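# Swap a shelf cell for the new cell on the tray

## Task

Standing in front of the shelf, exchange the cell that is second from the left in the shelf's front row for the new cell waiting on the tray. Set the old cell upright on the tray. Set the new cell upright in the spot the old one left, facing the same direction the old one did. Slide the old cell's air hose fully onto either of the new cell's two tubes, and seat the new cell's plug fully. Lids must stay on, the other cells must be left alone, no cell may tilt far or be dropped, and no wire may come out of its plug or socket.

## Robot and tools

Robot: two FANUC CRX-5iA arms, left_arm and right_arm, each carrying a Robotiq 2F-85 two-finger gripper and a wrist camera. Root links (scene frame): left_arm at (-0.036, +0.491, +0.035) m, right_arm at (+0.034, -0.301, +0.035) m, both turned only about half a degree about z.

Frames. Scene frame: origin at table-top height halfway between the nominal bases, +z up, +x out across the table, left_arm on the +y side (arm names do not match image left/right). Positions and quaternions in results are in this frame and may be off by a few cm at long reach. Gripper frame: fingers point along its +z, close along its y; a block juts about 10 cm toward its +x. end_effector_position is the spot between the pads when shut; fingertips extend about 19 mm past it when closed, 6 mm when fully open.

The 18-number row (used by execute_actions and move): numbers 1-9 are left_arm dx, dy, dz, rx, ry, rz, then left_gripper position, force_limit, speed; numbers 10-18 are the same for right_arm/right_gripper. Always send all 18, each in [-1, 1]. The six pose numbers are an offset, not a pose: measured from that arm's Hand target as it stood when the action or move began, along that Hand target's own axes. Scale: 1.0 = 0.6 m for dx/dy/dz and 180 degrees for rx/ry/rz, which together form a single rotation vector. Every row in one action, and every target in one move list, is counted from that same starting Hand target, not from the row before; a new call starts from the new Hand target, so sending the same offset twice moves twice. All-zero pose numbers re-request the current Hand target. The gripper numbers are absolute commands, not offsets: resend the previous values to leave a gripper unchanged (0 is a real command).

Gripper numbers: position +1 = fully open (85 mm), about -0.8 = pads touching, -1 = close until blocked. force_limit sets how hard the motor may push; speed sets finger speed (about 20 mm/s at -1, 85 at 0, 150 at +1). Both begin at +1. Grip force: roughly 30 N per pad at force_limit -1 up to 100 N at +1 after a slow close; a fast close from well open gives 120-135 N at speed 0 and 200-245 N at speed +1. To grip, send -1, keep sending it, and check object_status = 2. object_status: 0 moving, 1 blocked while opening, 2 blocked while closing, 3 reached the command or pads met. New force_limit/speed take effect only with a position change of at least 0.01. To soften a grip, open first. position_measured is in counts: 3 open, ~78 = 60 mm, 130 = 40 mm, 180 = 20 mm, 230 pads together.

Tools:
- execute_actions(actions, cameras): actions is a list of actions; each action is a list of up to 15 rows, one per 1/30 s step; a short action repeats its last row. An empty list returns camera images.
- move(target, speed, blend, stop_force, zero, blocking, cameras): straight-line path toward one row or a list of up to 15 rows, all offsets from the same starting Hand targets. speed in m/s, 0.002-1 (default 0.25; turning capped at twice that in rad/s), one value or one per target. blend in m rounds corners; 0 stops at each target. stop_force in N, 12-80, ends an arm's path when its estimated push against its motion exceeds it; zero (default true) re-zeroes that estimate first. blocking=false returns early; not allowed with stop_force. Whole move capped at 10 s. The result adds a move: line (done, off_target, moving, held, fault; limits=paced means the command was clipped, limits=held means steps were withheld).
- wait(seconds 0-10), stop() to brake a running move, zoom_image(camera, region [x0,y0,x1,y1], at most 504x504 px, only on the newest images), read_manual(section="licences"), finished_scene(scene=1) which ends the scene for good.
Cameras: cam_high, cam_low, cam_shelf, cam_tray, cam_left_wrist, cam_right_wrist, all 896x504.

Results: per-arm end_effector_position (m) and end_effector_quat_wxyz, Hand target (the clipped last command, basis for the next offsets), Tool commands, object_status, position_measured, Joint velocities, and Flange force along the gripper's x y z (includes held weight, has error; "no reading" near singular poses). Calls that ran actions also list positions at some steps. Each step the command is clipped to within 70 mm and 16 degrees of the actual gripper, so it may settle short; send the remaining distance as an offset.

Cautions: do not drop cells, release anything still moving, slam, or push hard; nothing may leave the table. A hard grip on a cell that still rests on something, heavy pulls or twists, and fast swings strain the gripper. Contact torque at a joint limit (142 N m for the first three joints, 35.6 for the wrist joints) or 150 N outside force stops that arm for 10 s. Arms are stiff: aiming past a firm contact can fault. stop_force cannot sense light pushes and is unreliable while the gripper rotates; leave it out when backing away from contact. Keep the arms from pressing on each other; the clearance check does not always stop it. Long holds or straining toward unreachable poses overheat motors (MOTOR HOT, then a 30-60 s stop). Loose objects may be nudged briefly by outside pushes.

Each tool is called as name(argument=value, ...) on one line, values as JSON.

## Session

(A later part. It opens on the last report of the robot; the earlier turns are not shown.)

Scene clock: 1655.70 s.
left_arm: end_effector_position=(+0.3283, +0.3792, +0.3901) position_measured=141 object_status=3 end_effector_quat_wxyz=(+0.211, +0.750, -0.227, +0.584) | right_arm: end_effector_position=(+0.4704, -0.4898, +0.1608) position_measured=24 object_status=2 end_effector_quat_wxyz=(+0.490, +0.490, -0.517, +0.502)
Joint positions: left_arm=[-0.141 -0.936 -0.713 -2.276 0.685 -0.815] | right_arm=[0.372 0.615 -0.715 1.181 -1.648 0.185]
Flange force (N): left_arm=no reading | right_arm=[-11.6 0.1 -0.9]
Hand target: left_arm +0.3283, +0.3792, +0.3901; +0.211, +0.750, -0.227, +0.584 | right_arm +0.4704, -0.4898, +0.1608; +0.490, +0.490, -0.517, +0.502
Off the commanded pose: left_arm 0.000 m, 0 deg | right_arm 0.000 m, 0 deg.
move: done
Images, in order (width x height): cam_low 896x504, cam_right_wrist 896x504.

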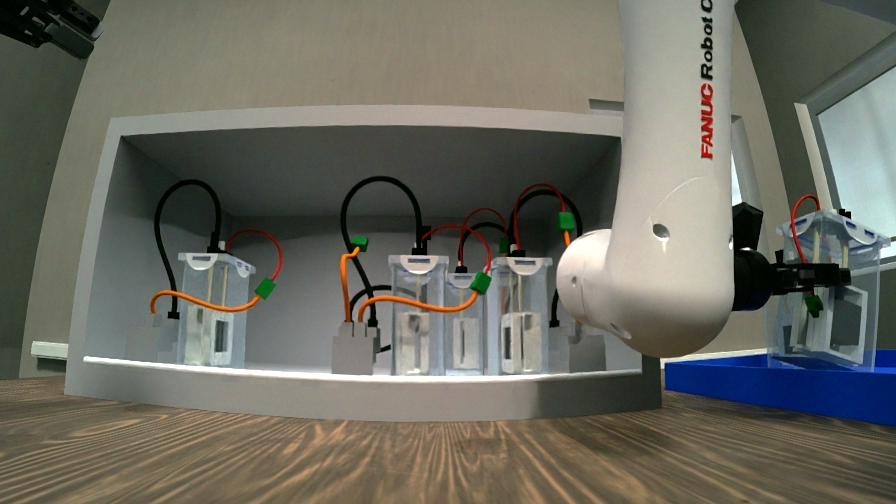

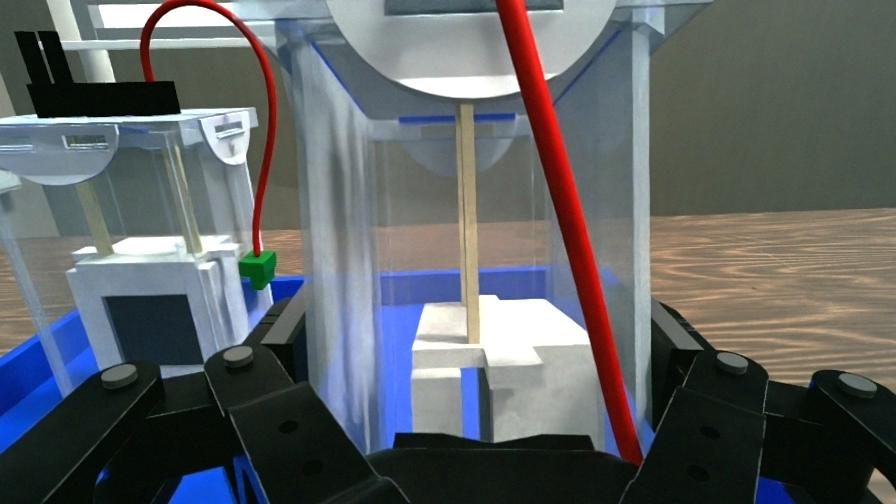

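zoom_image(camera="cam_low", region=[640, 150, 896, 450])

execute_actions(actions=[])

zoom_image(camera="cam_tray", region=[220, 120, 500, 410])

zoom_image(camera="cam_high", region=[540, 200, 720, 380])

Scaled by 1.680.

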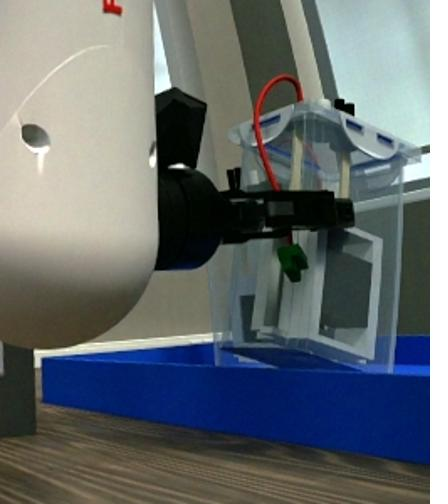

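Scene clock: 1664.93 s.
left_arm: end_effector_position=(+0.3283, +0.3792, +0.3901) position_measured=141 object_status=3 end_effector_quat_wxyz=(+0.211, +0.750, -0.227, +0.584) | right_arm: end_effector_position=(+0.4704, -0.4898, +0.1608) position_measured=24 object_status=2 end_effector_quat_wxyz=(+0.490, +0.490, -0.517, +0.502)
Joint positions: left_arm=[-0.141 -0.936 -0.713 -2.276 0.685 -0.815] | right_arm=[0.372 0.615 -0.715 1.181 -1.648 0.185]
Joint velocities: within noise
Flange force (N): left_arm=no reading | right_arm=[-11.7 0.1 -0.7]
Hand target: left_arm +0.3283, +0.3792, +0.3901; +0.211, +0.750, -0.227, +0.584 | right_arm +0.4704, -0.4898, +0.1608; +0.490, +0.490, -0.517, +0.502
Tool commands: left_gripper/position=-0.1 left_gripper/force_limit=-1.0 left_gripper/speed=-1.0 right_gripper/position=-0.98 right_gripper/force_limit=+0.5 right_gripper/speed=-1.0
Off the commanded pose: left_arm 0.000 m, 0 deg | right_arm 0.000 m, 0 deg.

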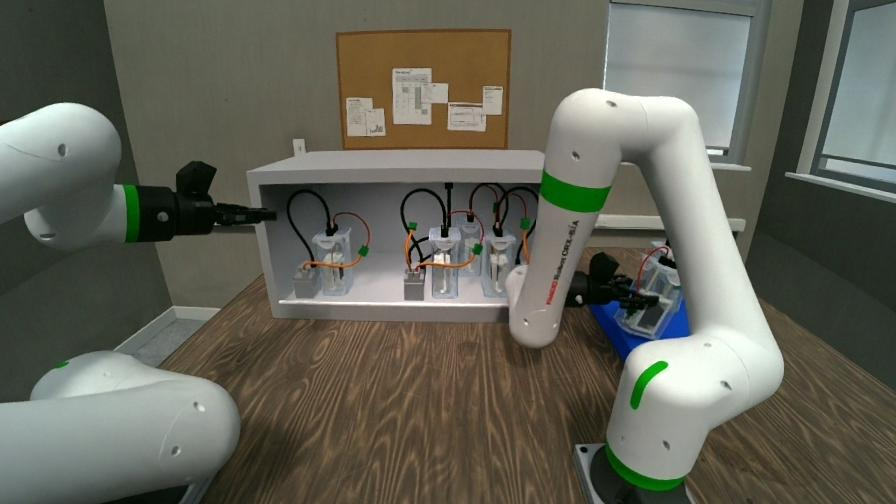

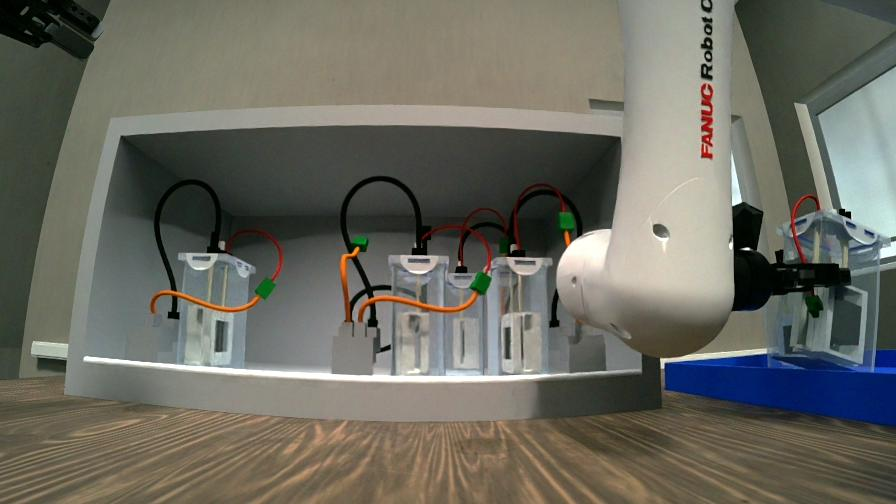

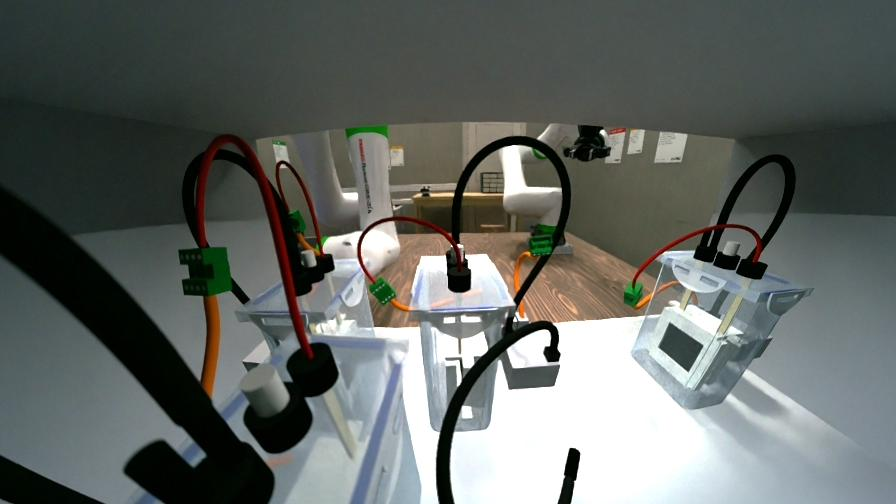

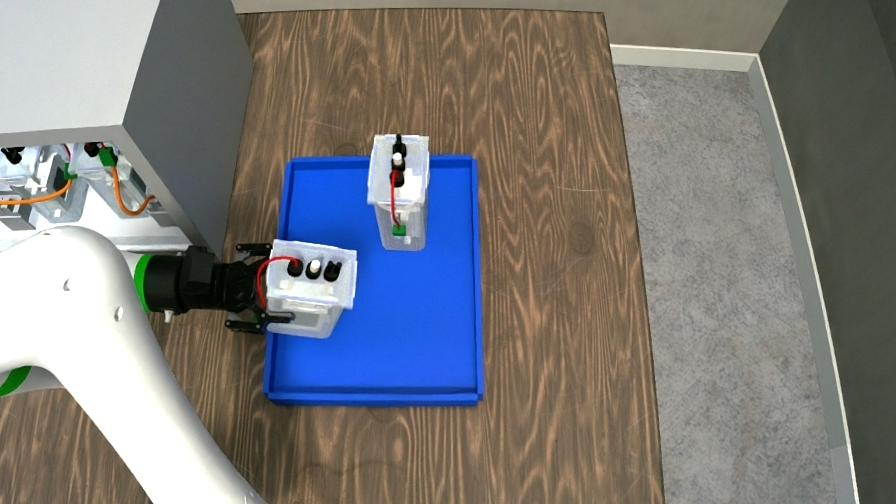

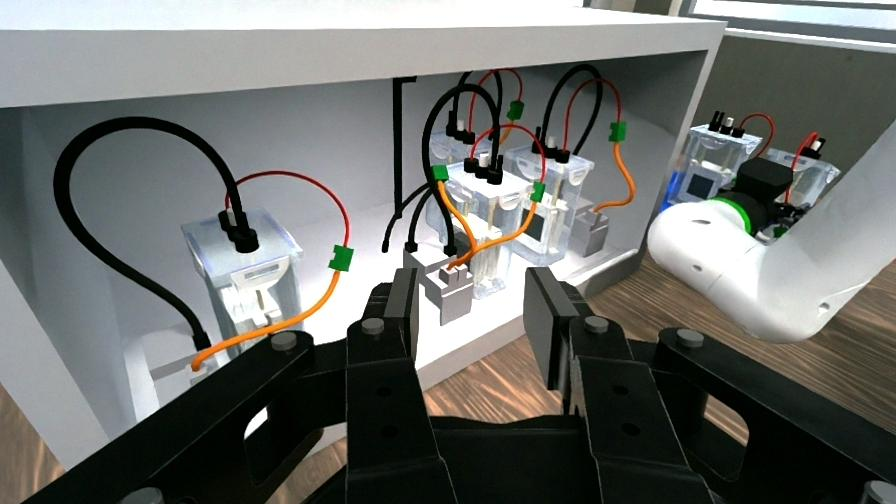

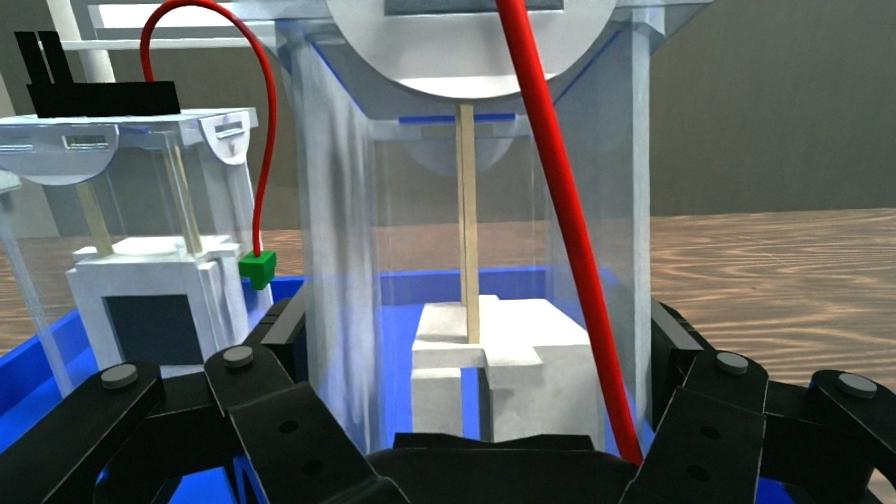

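Scaled by 1.738.

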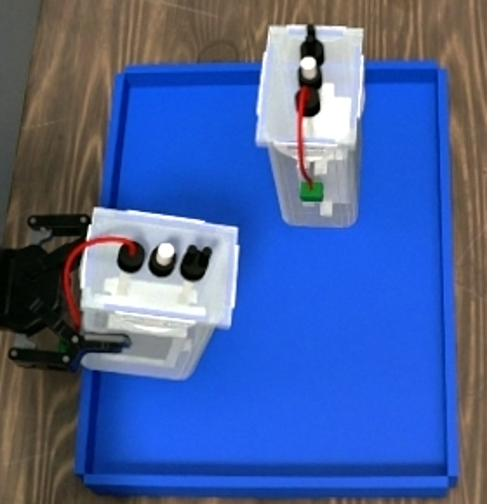

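Scaled by 2.800.

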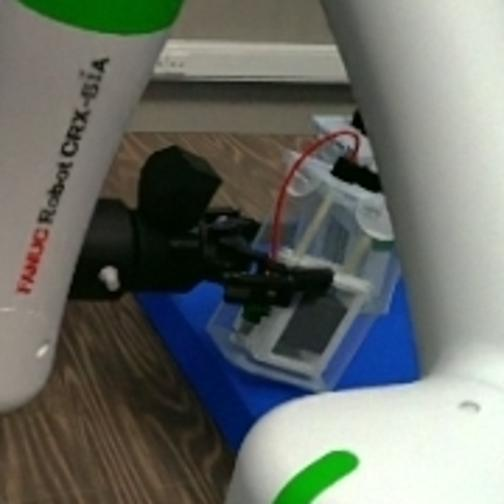

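move(target=[[0,0,0,0,0,0,-0.1,-1,-1,0.016,0,0.0,0,0,0,-0.98,0.5,-1],[0,0,0,0,0,0,-0.1,-1,-1,0.016,0,0.035,0,0,0,-0.98,0.5,-1]], blend=[0.003,0], speed=0.05, cameras=["cam_tray","cam_low"])

zoom_image(camera="cam_tray", region=[220, 220, 400, 410])

zoom_image(camera="cam_low", region=[700, 180, 896, 430])

Scene clock: 1691.07 s.
left_arm: end_effector_position=(+0.3283, +0.3792, +0.3901) position_measured=141 object_status=3 end_effector_quat_wxyz=(+0.211, +0.750, -0.227, +0.584) | right_arm: end_effector_position=(+0.4697, -0.5110, +0.1701) position_measured=24 object_status=2 end_effector_quat_wxyz=(+0.490, +0.490, -0.517, +0.502)
Joint positions: left_arm=[-0.141 -0.936 -0.713 -2.276 0.685 -0.815] | right_arm=[0.313 0.584 -0.739 1.239 -1.637 0.196]
Flange force (N): left_arm=no reading | right_arm=[-11.9 -0.3 0.1]
Hand target: left_arm +0.3283, +0.3792, +0.3901; +0.211, +0.750, -0.227, +0.584 | right_arm +0.4697, -0.5110, +0.1701; +0.490, +0.490, -0.517, +0.502
Off the commanded pose: left_arm 0.000 m, 0 deg | right_arm 0.000 m, 0 deg.
move: done
Images, in order (width x height): cam_low 896x504, cam_tray 896x504.

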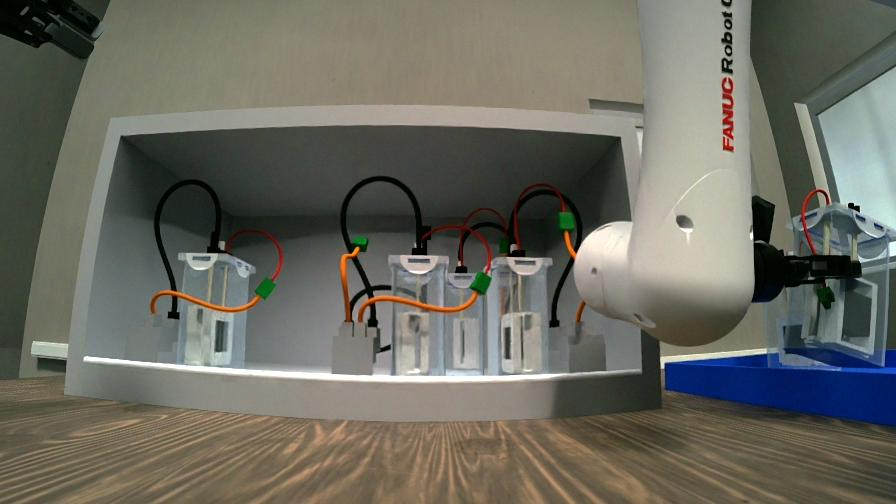

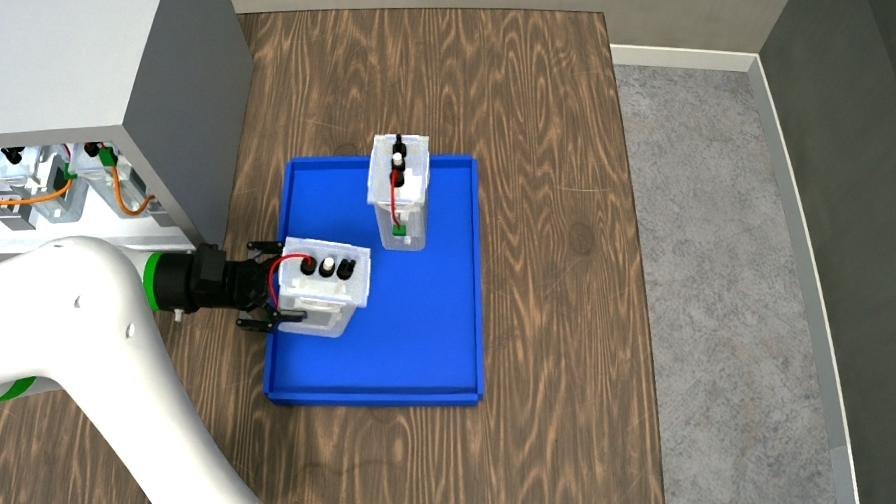

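Scaled by 2.653.

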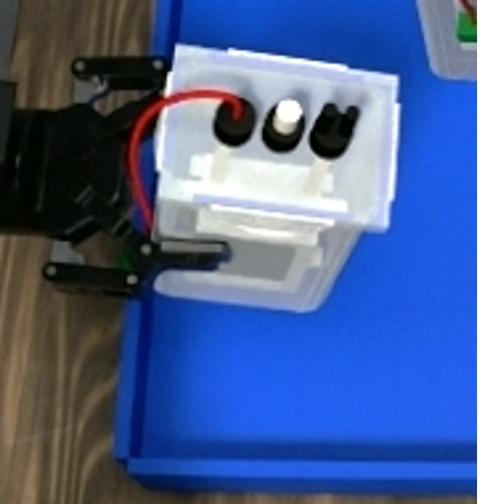

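Scaled by 2.016.

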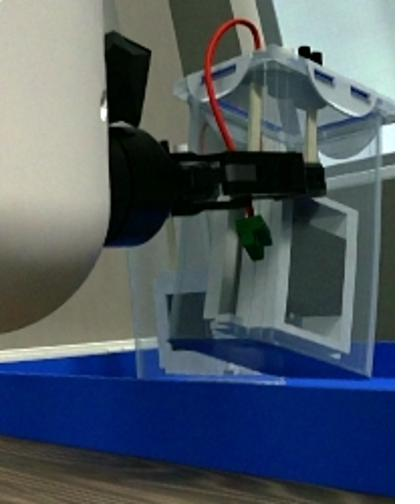

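move(target=[0,0,0,0,0,0,-0.1,-1,-1,-0.06,0,0.0,0,0,0,-0.98,0.5,-1], speed=0.05)

move(target=[0,0,0,0,0,0,-0.1,-1,-1,-0.05,0,0.0,0,0,0,-0.98,0.5,-1], speed=0.008, stop_force=12, cameras=["all"])

zoom_image(camera="cam_tray", region=[220, 220, 400, 410])

zoom_image(camera="cam_low", region=[700, 180, 896, 430])

Scene clock: 1704.63 s.
left_arm: end_effector_position=(+0.3283, +0.3792, +0.3901) position_measured=141 object_status=3 end_effector_quat_wxyz=(+0.211, +0.750, -0.227, +0.584) | right_arm: end_effector_position=(+0.4710, -0.5104, +0.1341) position_measured=24 object_status=2 end_effector_quat_wxyz=(+0.490, +0.490, -0.517, +0.501)
Joint positions: left_arm=[-0.141 -0.936 -0.713 -2.276 0.685 -0.815] | right_arm=[0.314 0.672 -0.721 1.233 -1.614 0.13]
Flange force (N): left_arm=no reading | right_arm=[2.7 1.4 -1.5]
Hand target: left_arm +0.3283, +0.3792, +0.3901; +0.211, +0.750, -0.227, +0.584 | right_arm +0.4710, -0.5104, +0.1341; +0.490, +0.490, -0.517, +0.502
Off the commanded pose: left_arm 0.000 m, 0 deg | right_arm 0.000 m, 0 deg.
move: done

Scene clock: 1705.93 s.
left_arm: end_effector_position=(+0.3283, +0.3792, +0.3901) position_measured=141 object_status=3 end_effector_quat_wxyz=(+0.211, +0.750, -0.227, +0.584) | right_arm: end_effector_position=(+0.4713, -0.5103, +0.1282) position_measured=24 object_status=2 end_effector_quat_wxyz=(+0.490, +0.490, -0.517, +0.502)
Joint positions: left_arm=[-0.141 -0.936 -0.713 -2.276 0.685 -0.815] | right_arm=[0.315 0.687 -0.717 1.233 -1.611 0.12]
Flange force (N): left_arm=no reading | right_arm=[22.2 0.0 -4.6]
Hand target: left_arm +0.3283, +0.3792, +0.3901; +0.211, +0.750, -0.227, +0.584 | right_arm +0.4713, -0.5103, +0.1282; +0.490, +0.490, -0.517, +0.502 (not the last commanded pose)
Off the commanded pose: left_arm 0.000 m, 0 deg | right_arm 0.024 m, 0 deg.
move: contact (right_arm)

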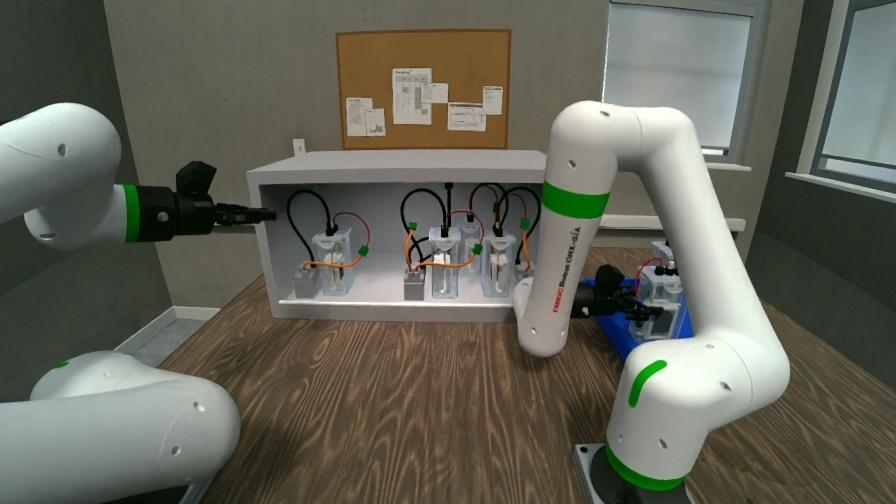

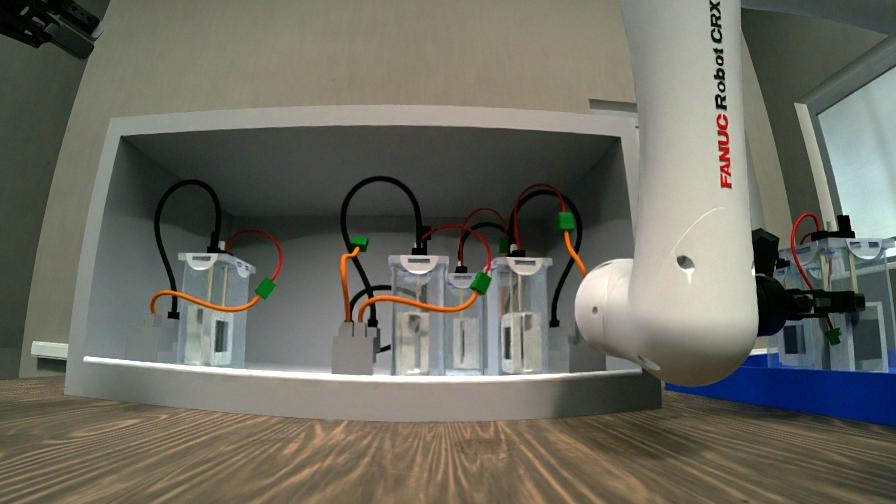

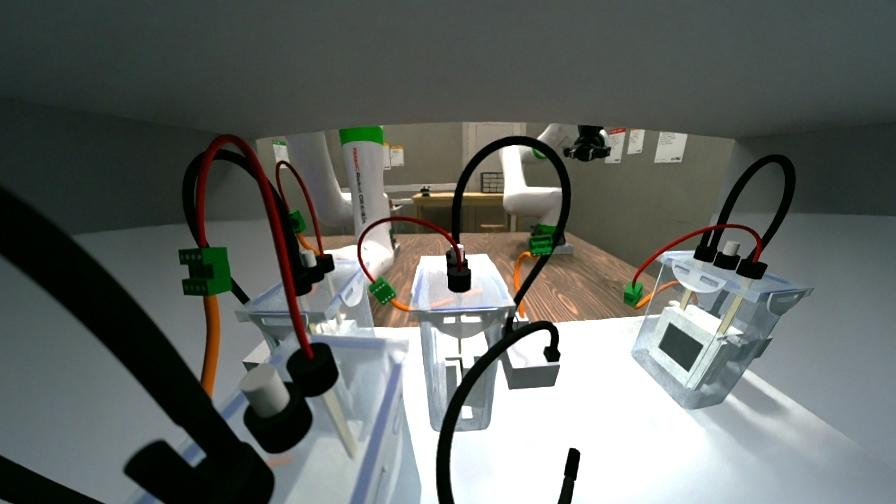

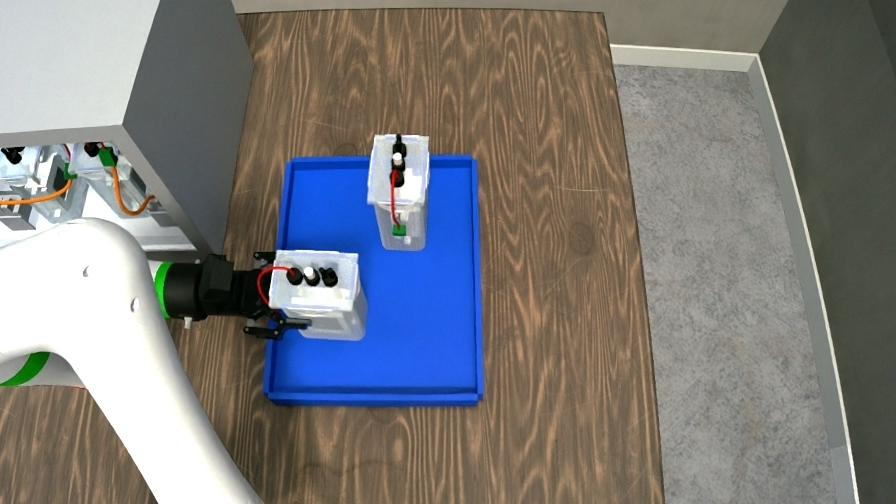

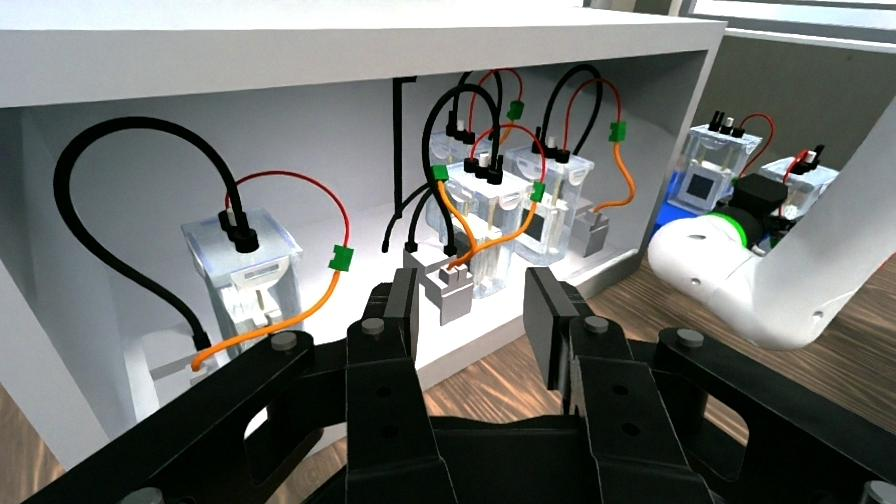

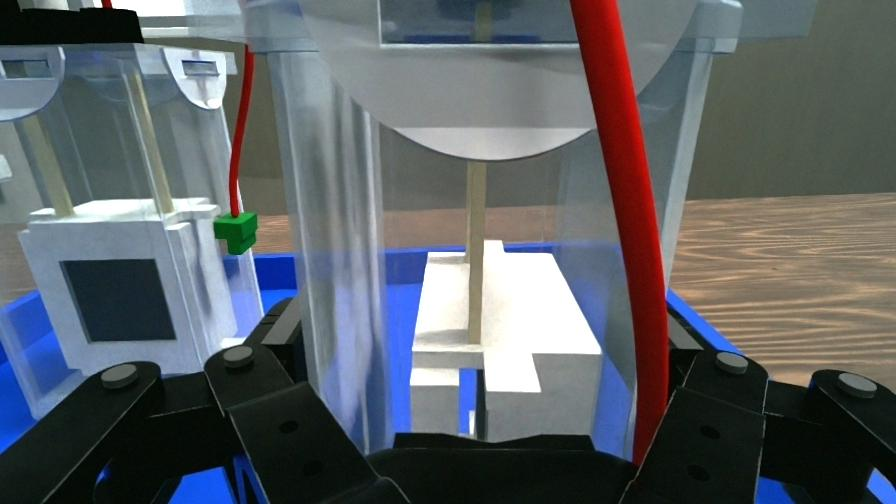

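Scaled by 2.653.

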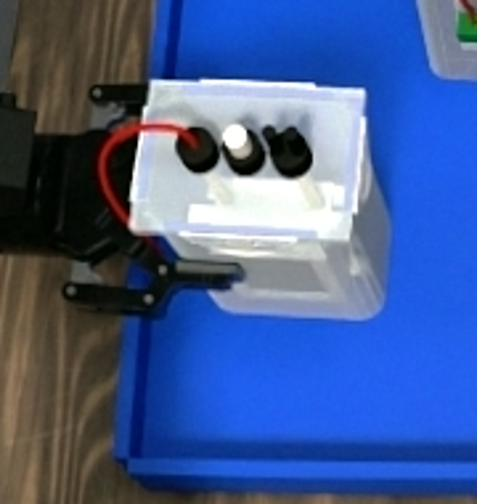

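Scaled by 2.016.

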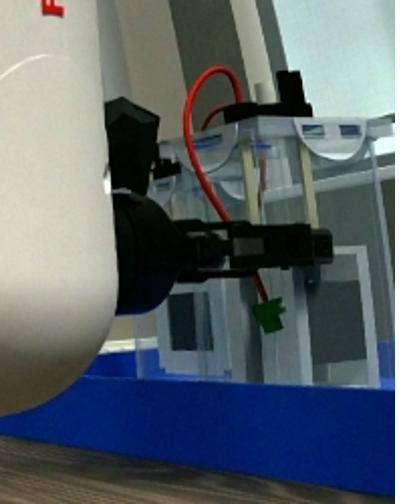

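execute_actions(actions=[[[0,0,0,0,0,0,-0.1,-1,-1,0,0,0,0,0,0,0.9,-1,-1]],[[0,0,0,0,0,0,-0.1,-1,-1,0,0,0,0,0,0,0.98,-1,-1]]], cameras=["cam_tray","cam_low","cam_right_wrist"])

zoom_image(camera="cam_tray", region=[220, 220, 400, 410])

Scene clock: 1718.37 s.
left_arm: end_effector_position=(+0.3283, +0.3792, +0.3901) position_measured=141 object_status=3 end_effector_quat_wxyz=(+0.211, +0.750, -0.227, +0.584) | right_arm: end_effector_position=(+0.4713, -0.5103, +0.1282) position_measured=6 object_status=3 end_effector_quat_wxyz=(+0.490, +0.490, -0.517, +0.502)
Joint positions: left_arm=[-0.141 -0.936 -0.713 -2.276 0.685 -0.815] | right_arm=[0.315 0.687 -0.717 1.233 -1.611 0.12]
Flange force (N): left_arm=no reading | right_arm=[2.9 -0.6 -1.1]
Flange force at the end of the 1st action (N): left_arm=no reading | right_arm=[2.6 -0.5 -0.9]
Hand target: left_arm +0.3283, +0.3792, +0.3901; +0.211, +0.750, -0.227, +0.584 | right_arm +0.4713, -0.5103, +0.1282; +0.490, +0.490, -0.517, +0.502
Off the commanded pose: left_arm 0.000 m, 0 deg | right_arm 0.000 m, 0 deg.
Step readings (end_effector_position of left_arm | right_arm; steps 1 to 15: 1st action; 16 to 30: 2nd action):
0: (+0.3283, +0.3792, +0.3901) | (+0.4713, -0.5103, +0.1282)
1: (+0.3283, +0.3792, +0.3901) | (+0.4713, -0.5103, +0.1282)
2: (+0.3283, +0.3792, +0.3901) | (+0.4713, -0.5103, +0.1282)
4: (+0.3283, +0.3792, +0.3901) | (+0.4713, -0.5103, +0.1281)
8: (+0.3283, +0.3792, +0.3901) | (+0.4713, -0.5103, +0.1281)
15: (+0.3283, +0.3792, +0.3901) | (+0.4712, -0.5103, +0.1282)
16: (+0.3283, +0.3792, +0.3901) | (+0.4712, -0.5103, +0.1282)
17: (+0.3283, +0.3792, +0.3901) | (+0.4712, -0.5103, +0.1282)
19: (+0.3283, +0.3792, +0.3901) | (+0.4712, -0.5103, +0.1282)
23: (+0.3283, +0.3792, +0.3901) | (+0.4713, -0.5103, +0.1282)
30: (+0.3283, +0.3792, +0.3901) | (+0.4713, -0.5103, +0.1282)
Images, in order (width x height): cam_low 896x504, cam_tray 896x504, cam_right_wrist 896x504.

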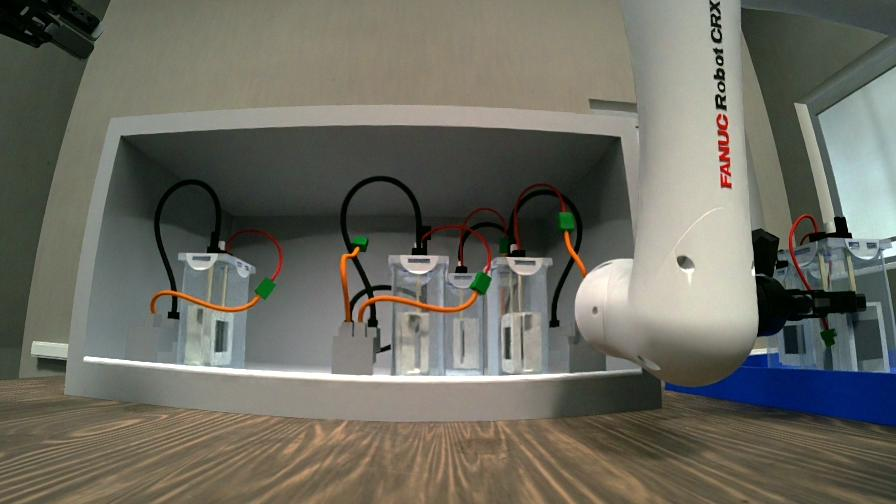

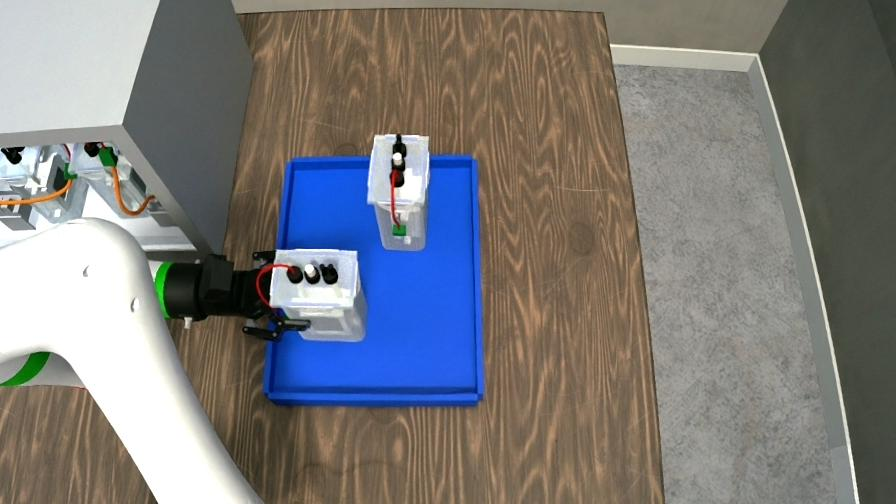

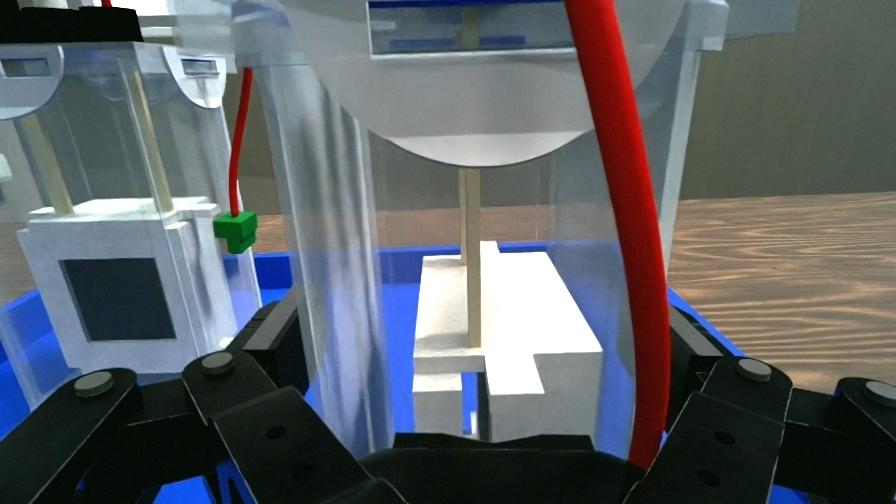

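Scaled by 2.653.

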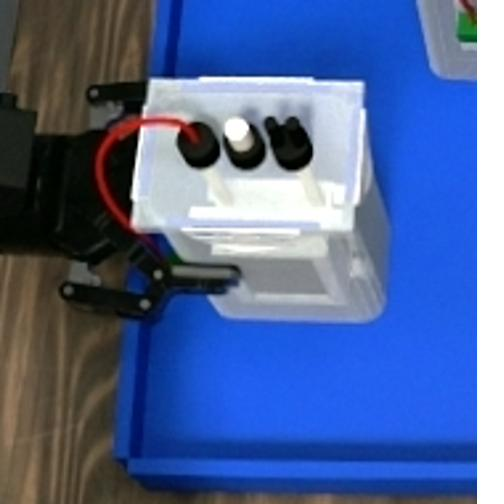

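move(target=[0,0,0,0,0,0,-0.1,-1,-1,0,0,-0.05,0,0,0,1,-1,-1], speed=0.03, cameras=["cam_tray","cam_low","cam_right_wrist"])

zoom_image(camera="cam_tray", region=[220, 220, 400, 410])

Scene clock: 1732.00 s.
left_arm: end_effector_position=(+0.3283, +0.3792, +0.3901) position_measured=141 object_status=3 end_effector_quat_wxyz=(+0.211, +0.750, -0.227, +0.584) | right_arm: end_effector_position=(+0.4717, -0.4803, +0.1287) position_measured=3 object_status=3 end_effector_quat_wxyz=(+0.490, +0.490, -0.517, +0.502)
Joint positions: left_arm=[-0.141 -0.936 -0.713 -2.276 0.685 -0.815] | right_arm=[0.397 0.697 -0.687 1.152 -1.631 0.132]
Flange force (N): left_arm=no reading | right_arm=[3.0 -0.4 -1.3]
Hand target: left_arm +0.3283, +0.3792, +0.3901; +0.211, +0.750, -0.227, +0.584 | right_arm +0.4717, -0.4803, +0.1287; +0.490, +0.490, -0.517, +0.502
Off the commanded pose: left_arm 0.000 m, 0 deg | right_arm 0.000 m, 0 deg.
move: done
Images, in order (width x height): cam_low 896x504, cam_tray 896x504, cam_right_wrist 896x504.

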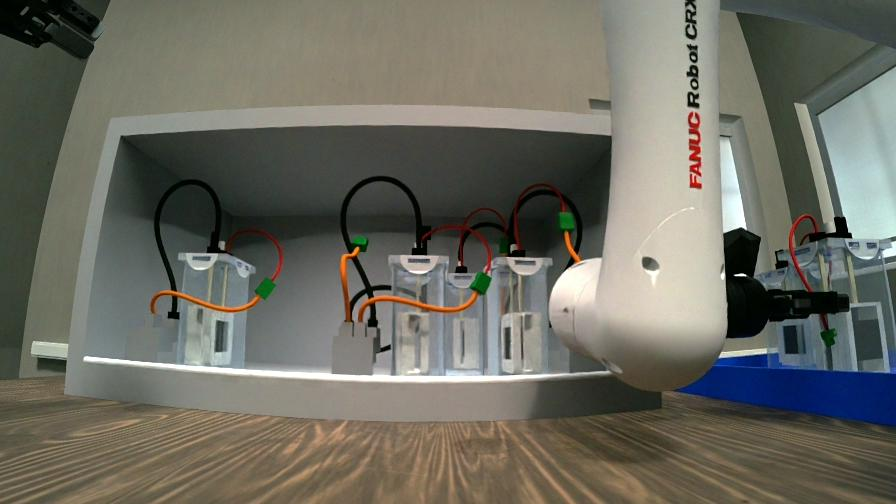

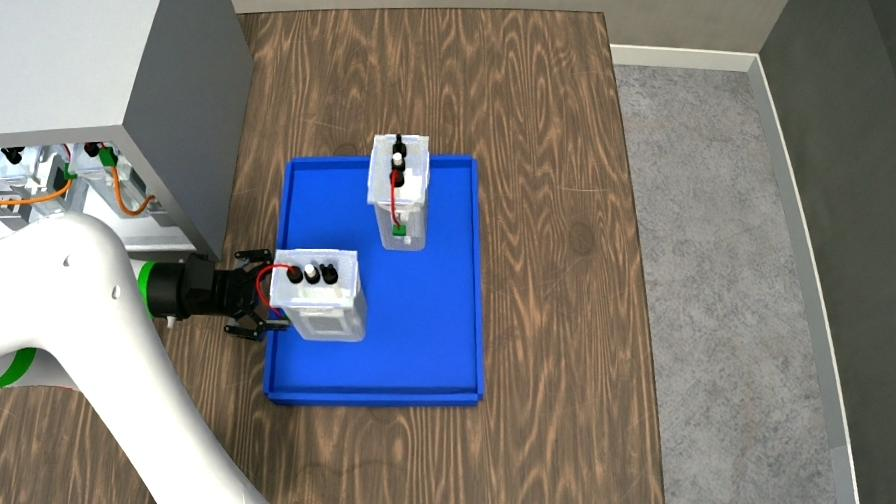

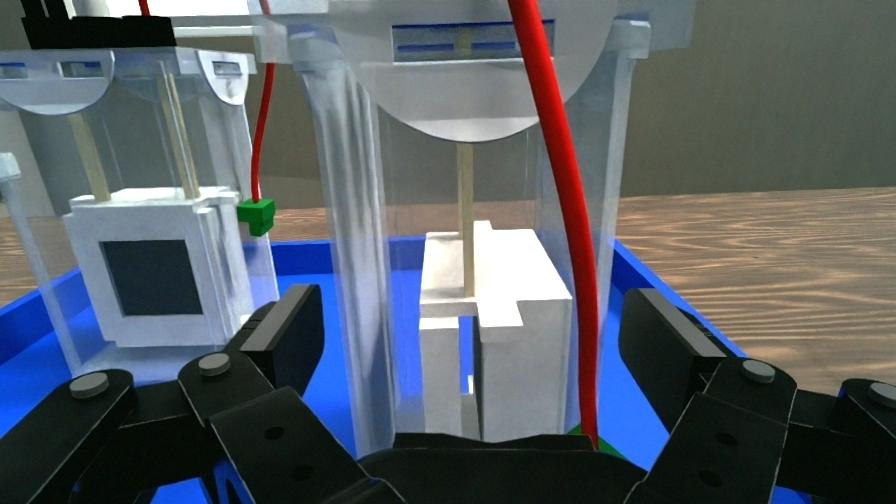

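Scaled by 2.653.

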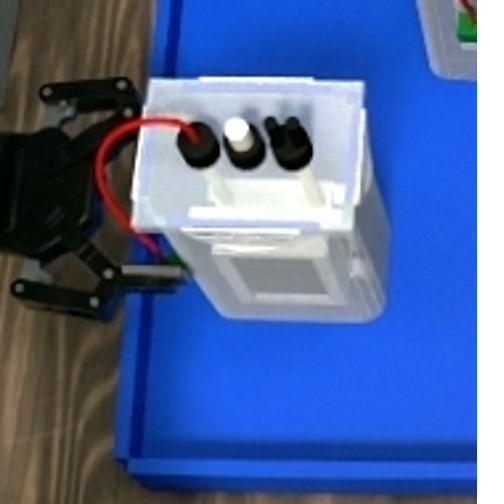

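move(target=[[0,0,0,0,0,0,-0.1,-1,-1,0,0,-0.2,0,0,0,1,-1,-1],[0,0,0,0,0,0,-0.1,-1,-1,0.35,0.05,-0.22,0,0,0,1,-1,-1]], blend=[0.03,0], speed=[0.1,0.2], cameras=["cam_tray","cam_right_wrist","cam_low"])

zoom_image(camera="cam_low", region=[640, 150, 896, 450])

Scene clock: 1766.83 s.
left_arm: end_effector_position=(+0.3283, +0.3792, +0.3901) position_measured=141 object_status=3 end_effector_quat_wxyz=(+0.211, +0.750, -0.227, +0.584) | right_arm: end_effector_position=(+0.4358, -0.3511, +0.3394) position_measured=3 object_status=3 end_effector_quat_wxyz=(+0.490, +0.490, -0.517, +0.502)
Joint positions: left_arm=[-0.141 -0.936 -0.713 -2.276 0.685 -0.815] | right_arm=[0.722 0.309 -0.575 0.94 -2.003 0.499]
Flange force (N): left_arm=no reading | right_arm=[2.4 -0.4 -1.9]
Hand target: left_arm +0.3283, +0.3792, +0.3901; +0.211, +0.750, -0.227, +0.584 | right_arm +0.4358, -0.3510, +0.3395; +0.490, +0.490, -0.517, +0.502
Off the commanded pose: left_arm 0.000 m, 0 deg | right_arm 0.000 m, 0 deg.
move: done
Images, in order (width x height): cam_low 896x504, cam_tray 896x504, cam_right_wrist 896x504.

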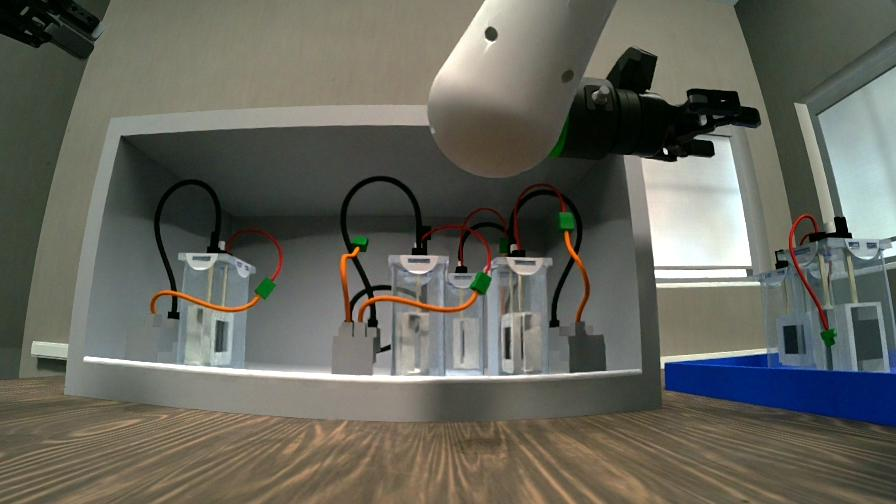

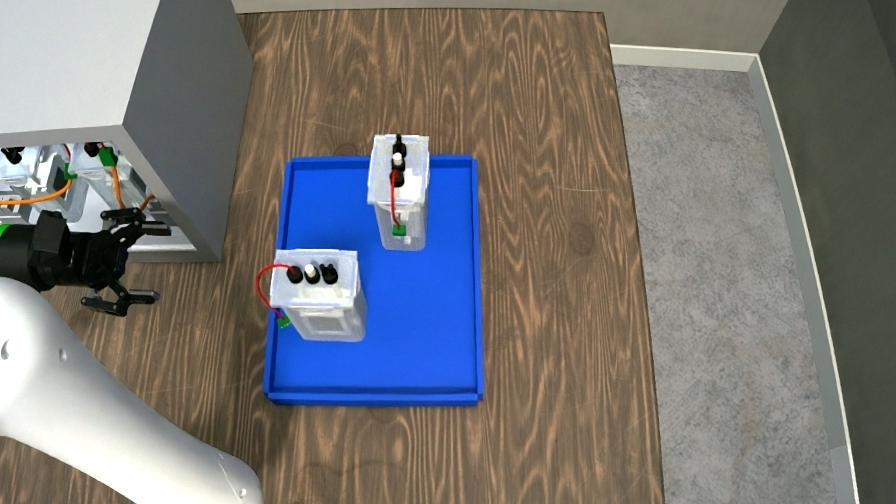

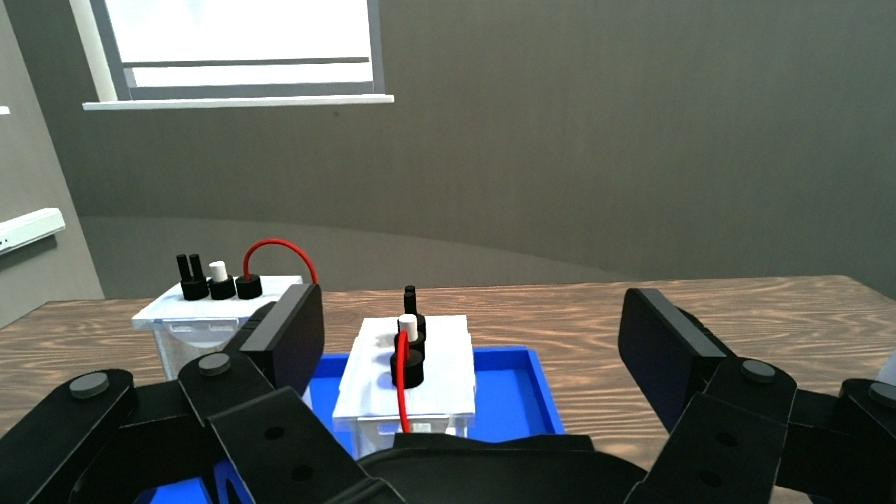

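Scaled by 1.680.

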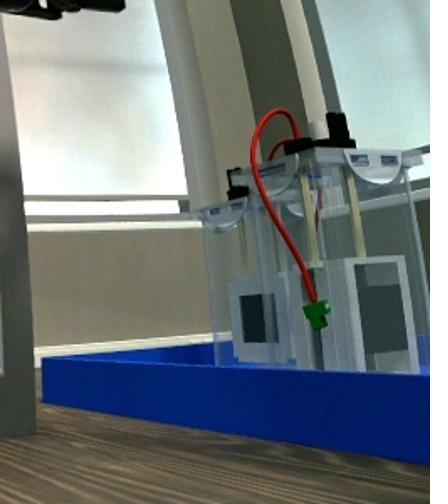

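move(target=[[0,0,0,0,0,0,-0.1,-1,-1,0.3,0.0,0.1,0.0,0,0,1,-1,-1],[0,0,0,0,0,0,-0.1,-1,-1,0.54,0.295,0.557,0.083,0,0,1,-1,-1]], blend=[0.05,0], speed=[0.2,0.2], cameras=["cam_high"])

Scene clock: 1776.53 s.
left_arm: end_effector_position=(+0.3283, +0.3792, +0.3901) position_measured=141 object_status=3 end_effector_quat_wxyz=(+0.211, +0.750, -0.227, +0.584) | right_arm: end_effector_position=(+0.2413, -0.6872, +0.6512) position_measured=3 object_status=3 end_effector_quat_wxyz=(+0.423, +0.550, -0.448, +0.565)
Joint positions: left_arm=[-0.141 -0.936 -0.713 -2.276 0.685 -0.815] | right_arm=[-0.566 -0.734 -0.737 1.566 -0.77 1.531]
Flange force (N): no reading
Hand target: left_arm +0.3283, +0.3792, +0.3901; +0.211, +0.750, -0.227, +0.584 | right_arm +0.2413, -0.6872, +0.6512; +0.423, +0.550, -0.448, +0.565
Off the commanded pose: left_arm 0.000 m, 0 deg | right_arm 0.000 m, 0 deg.
move: done
Images, in order (width x height): cam_high 896x504.

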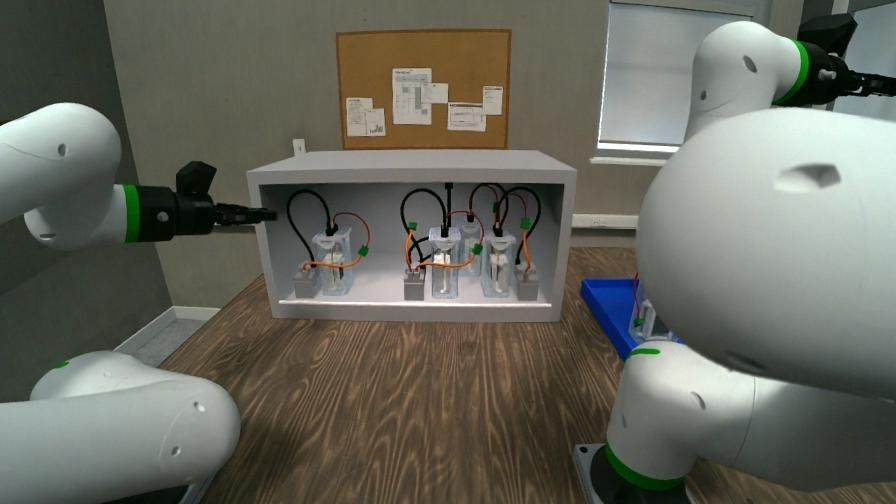

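move(target=[[0,0,0,0,0,0,-0.1,-1,-1,0,-0.2115,-0.0450,0.1333,0,0,1,-1,-1],[0,0,0,0,0,0,-0.1,-1,-1,0,-0.2908,-0.0889,0.1889,0,0,1,-1,-1],[0,0,0,0,0,0,-0.1,-1,-1,0,-0.3612,-0.1460,0.2444,0,0,1,-1,-1],[0,0,0,0,0,0,-0.1,-1,-1,0,-0.4207,-0.2143,0.3,0,0,1,-1,-1],[0,0,0,0,0,0,-0.1,-1,-1,0,-0.4674,-0.2920,0.3556,0,0,1,-1,-1],[0,0,0,0,0,0,-0.1,-1,-1,0,-0.5171,-0.5743,0.5333,0,0,1,-1,-1]], blend=[0.03,0.02,0.02,0.02,0.03,0], speed=0.2, cameras=["cam_high"])

Scene clock: 1798.07 s.
left_arm: end_effector_position=(+0.3283, +0.3792, +0.3901) position_measured=141 object_status=3 end_effector_quat_wxyz=(+0.211, +0.750, -0.227, +0.584) | right_arm: end_effector_position=(+0.4584, -0.2778, +0.6657) position_measured=3 object_status=3 end_effector_quat_wxyz=(-0.126, +0.682, +0.120, +0.711)
Joint positions: left_arm=[-0.141 -0.936 -0.713 -2.276 0.685 -0.815] | right_arm=[-0.527 -0.734 -0.737 1.515 0.867 1.608]
Flange force (N): no reading
Hand target: left_arm +0.3283, +0.3792, +0.3901; +0.211, +0.750, -0.227, +0.584 | right_arm +0.4584, -0.2778, +0.6657; -0.126, +0.682, +0.120, +0.710
Off the commanded pose: left_arm 0.000 m, 0 deg | right_arm 0.000 m, 0 deg.
move: done
Images, in order (width x height): cam_high 896x504.

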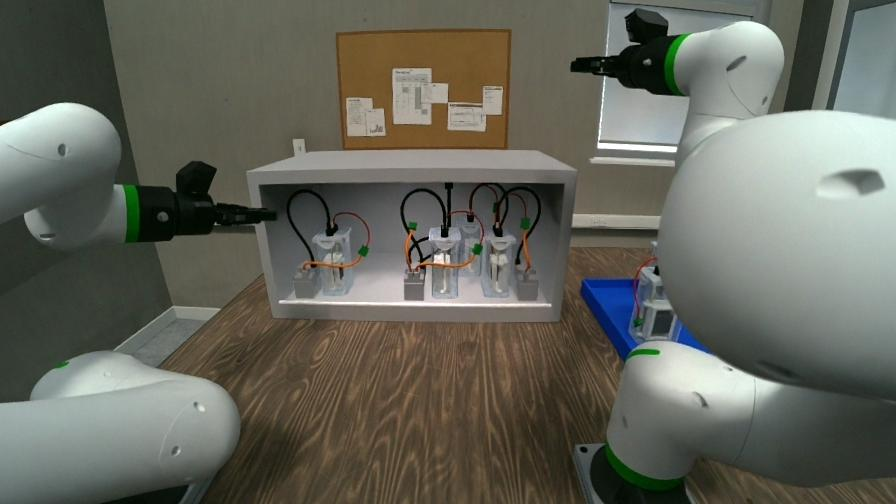

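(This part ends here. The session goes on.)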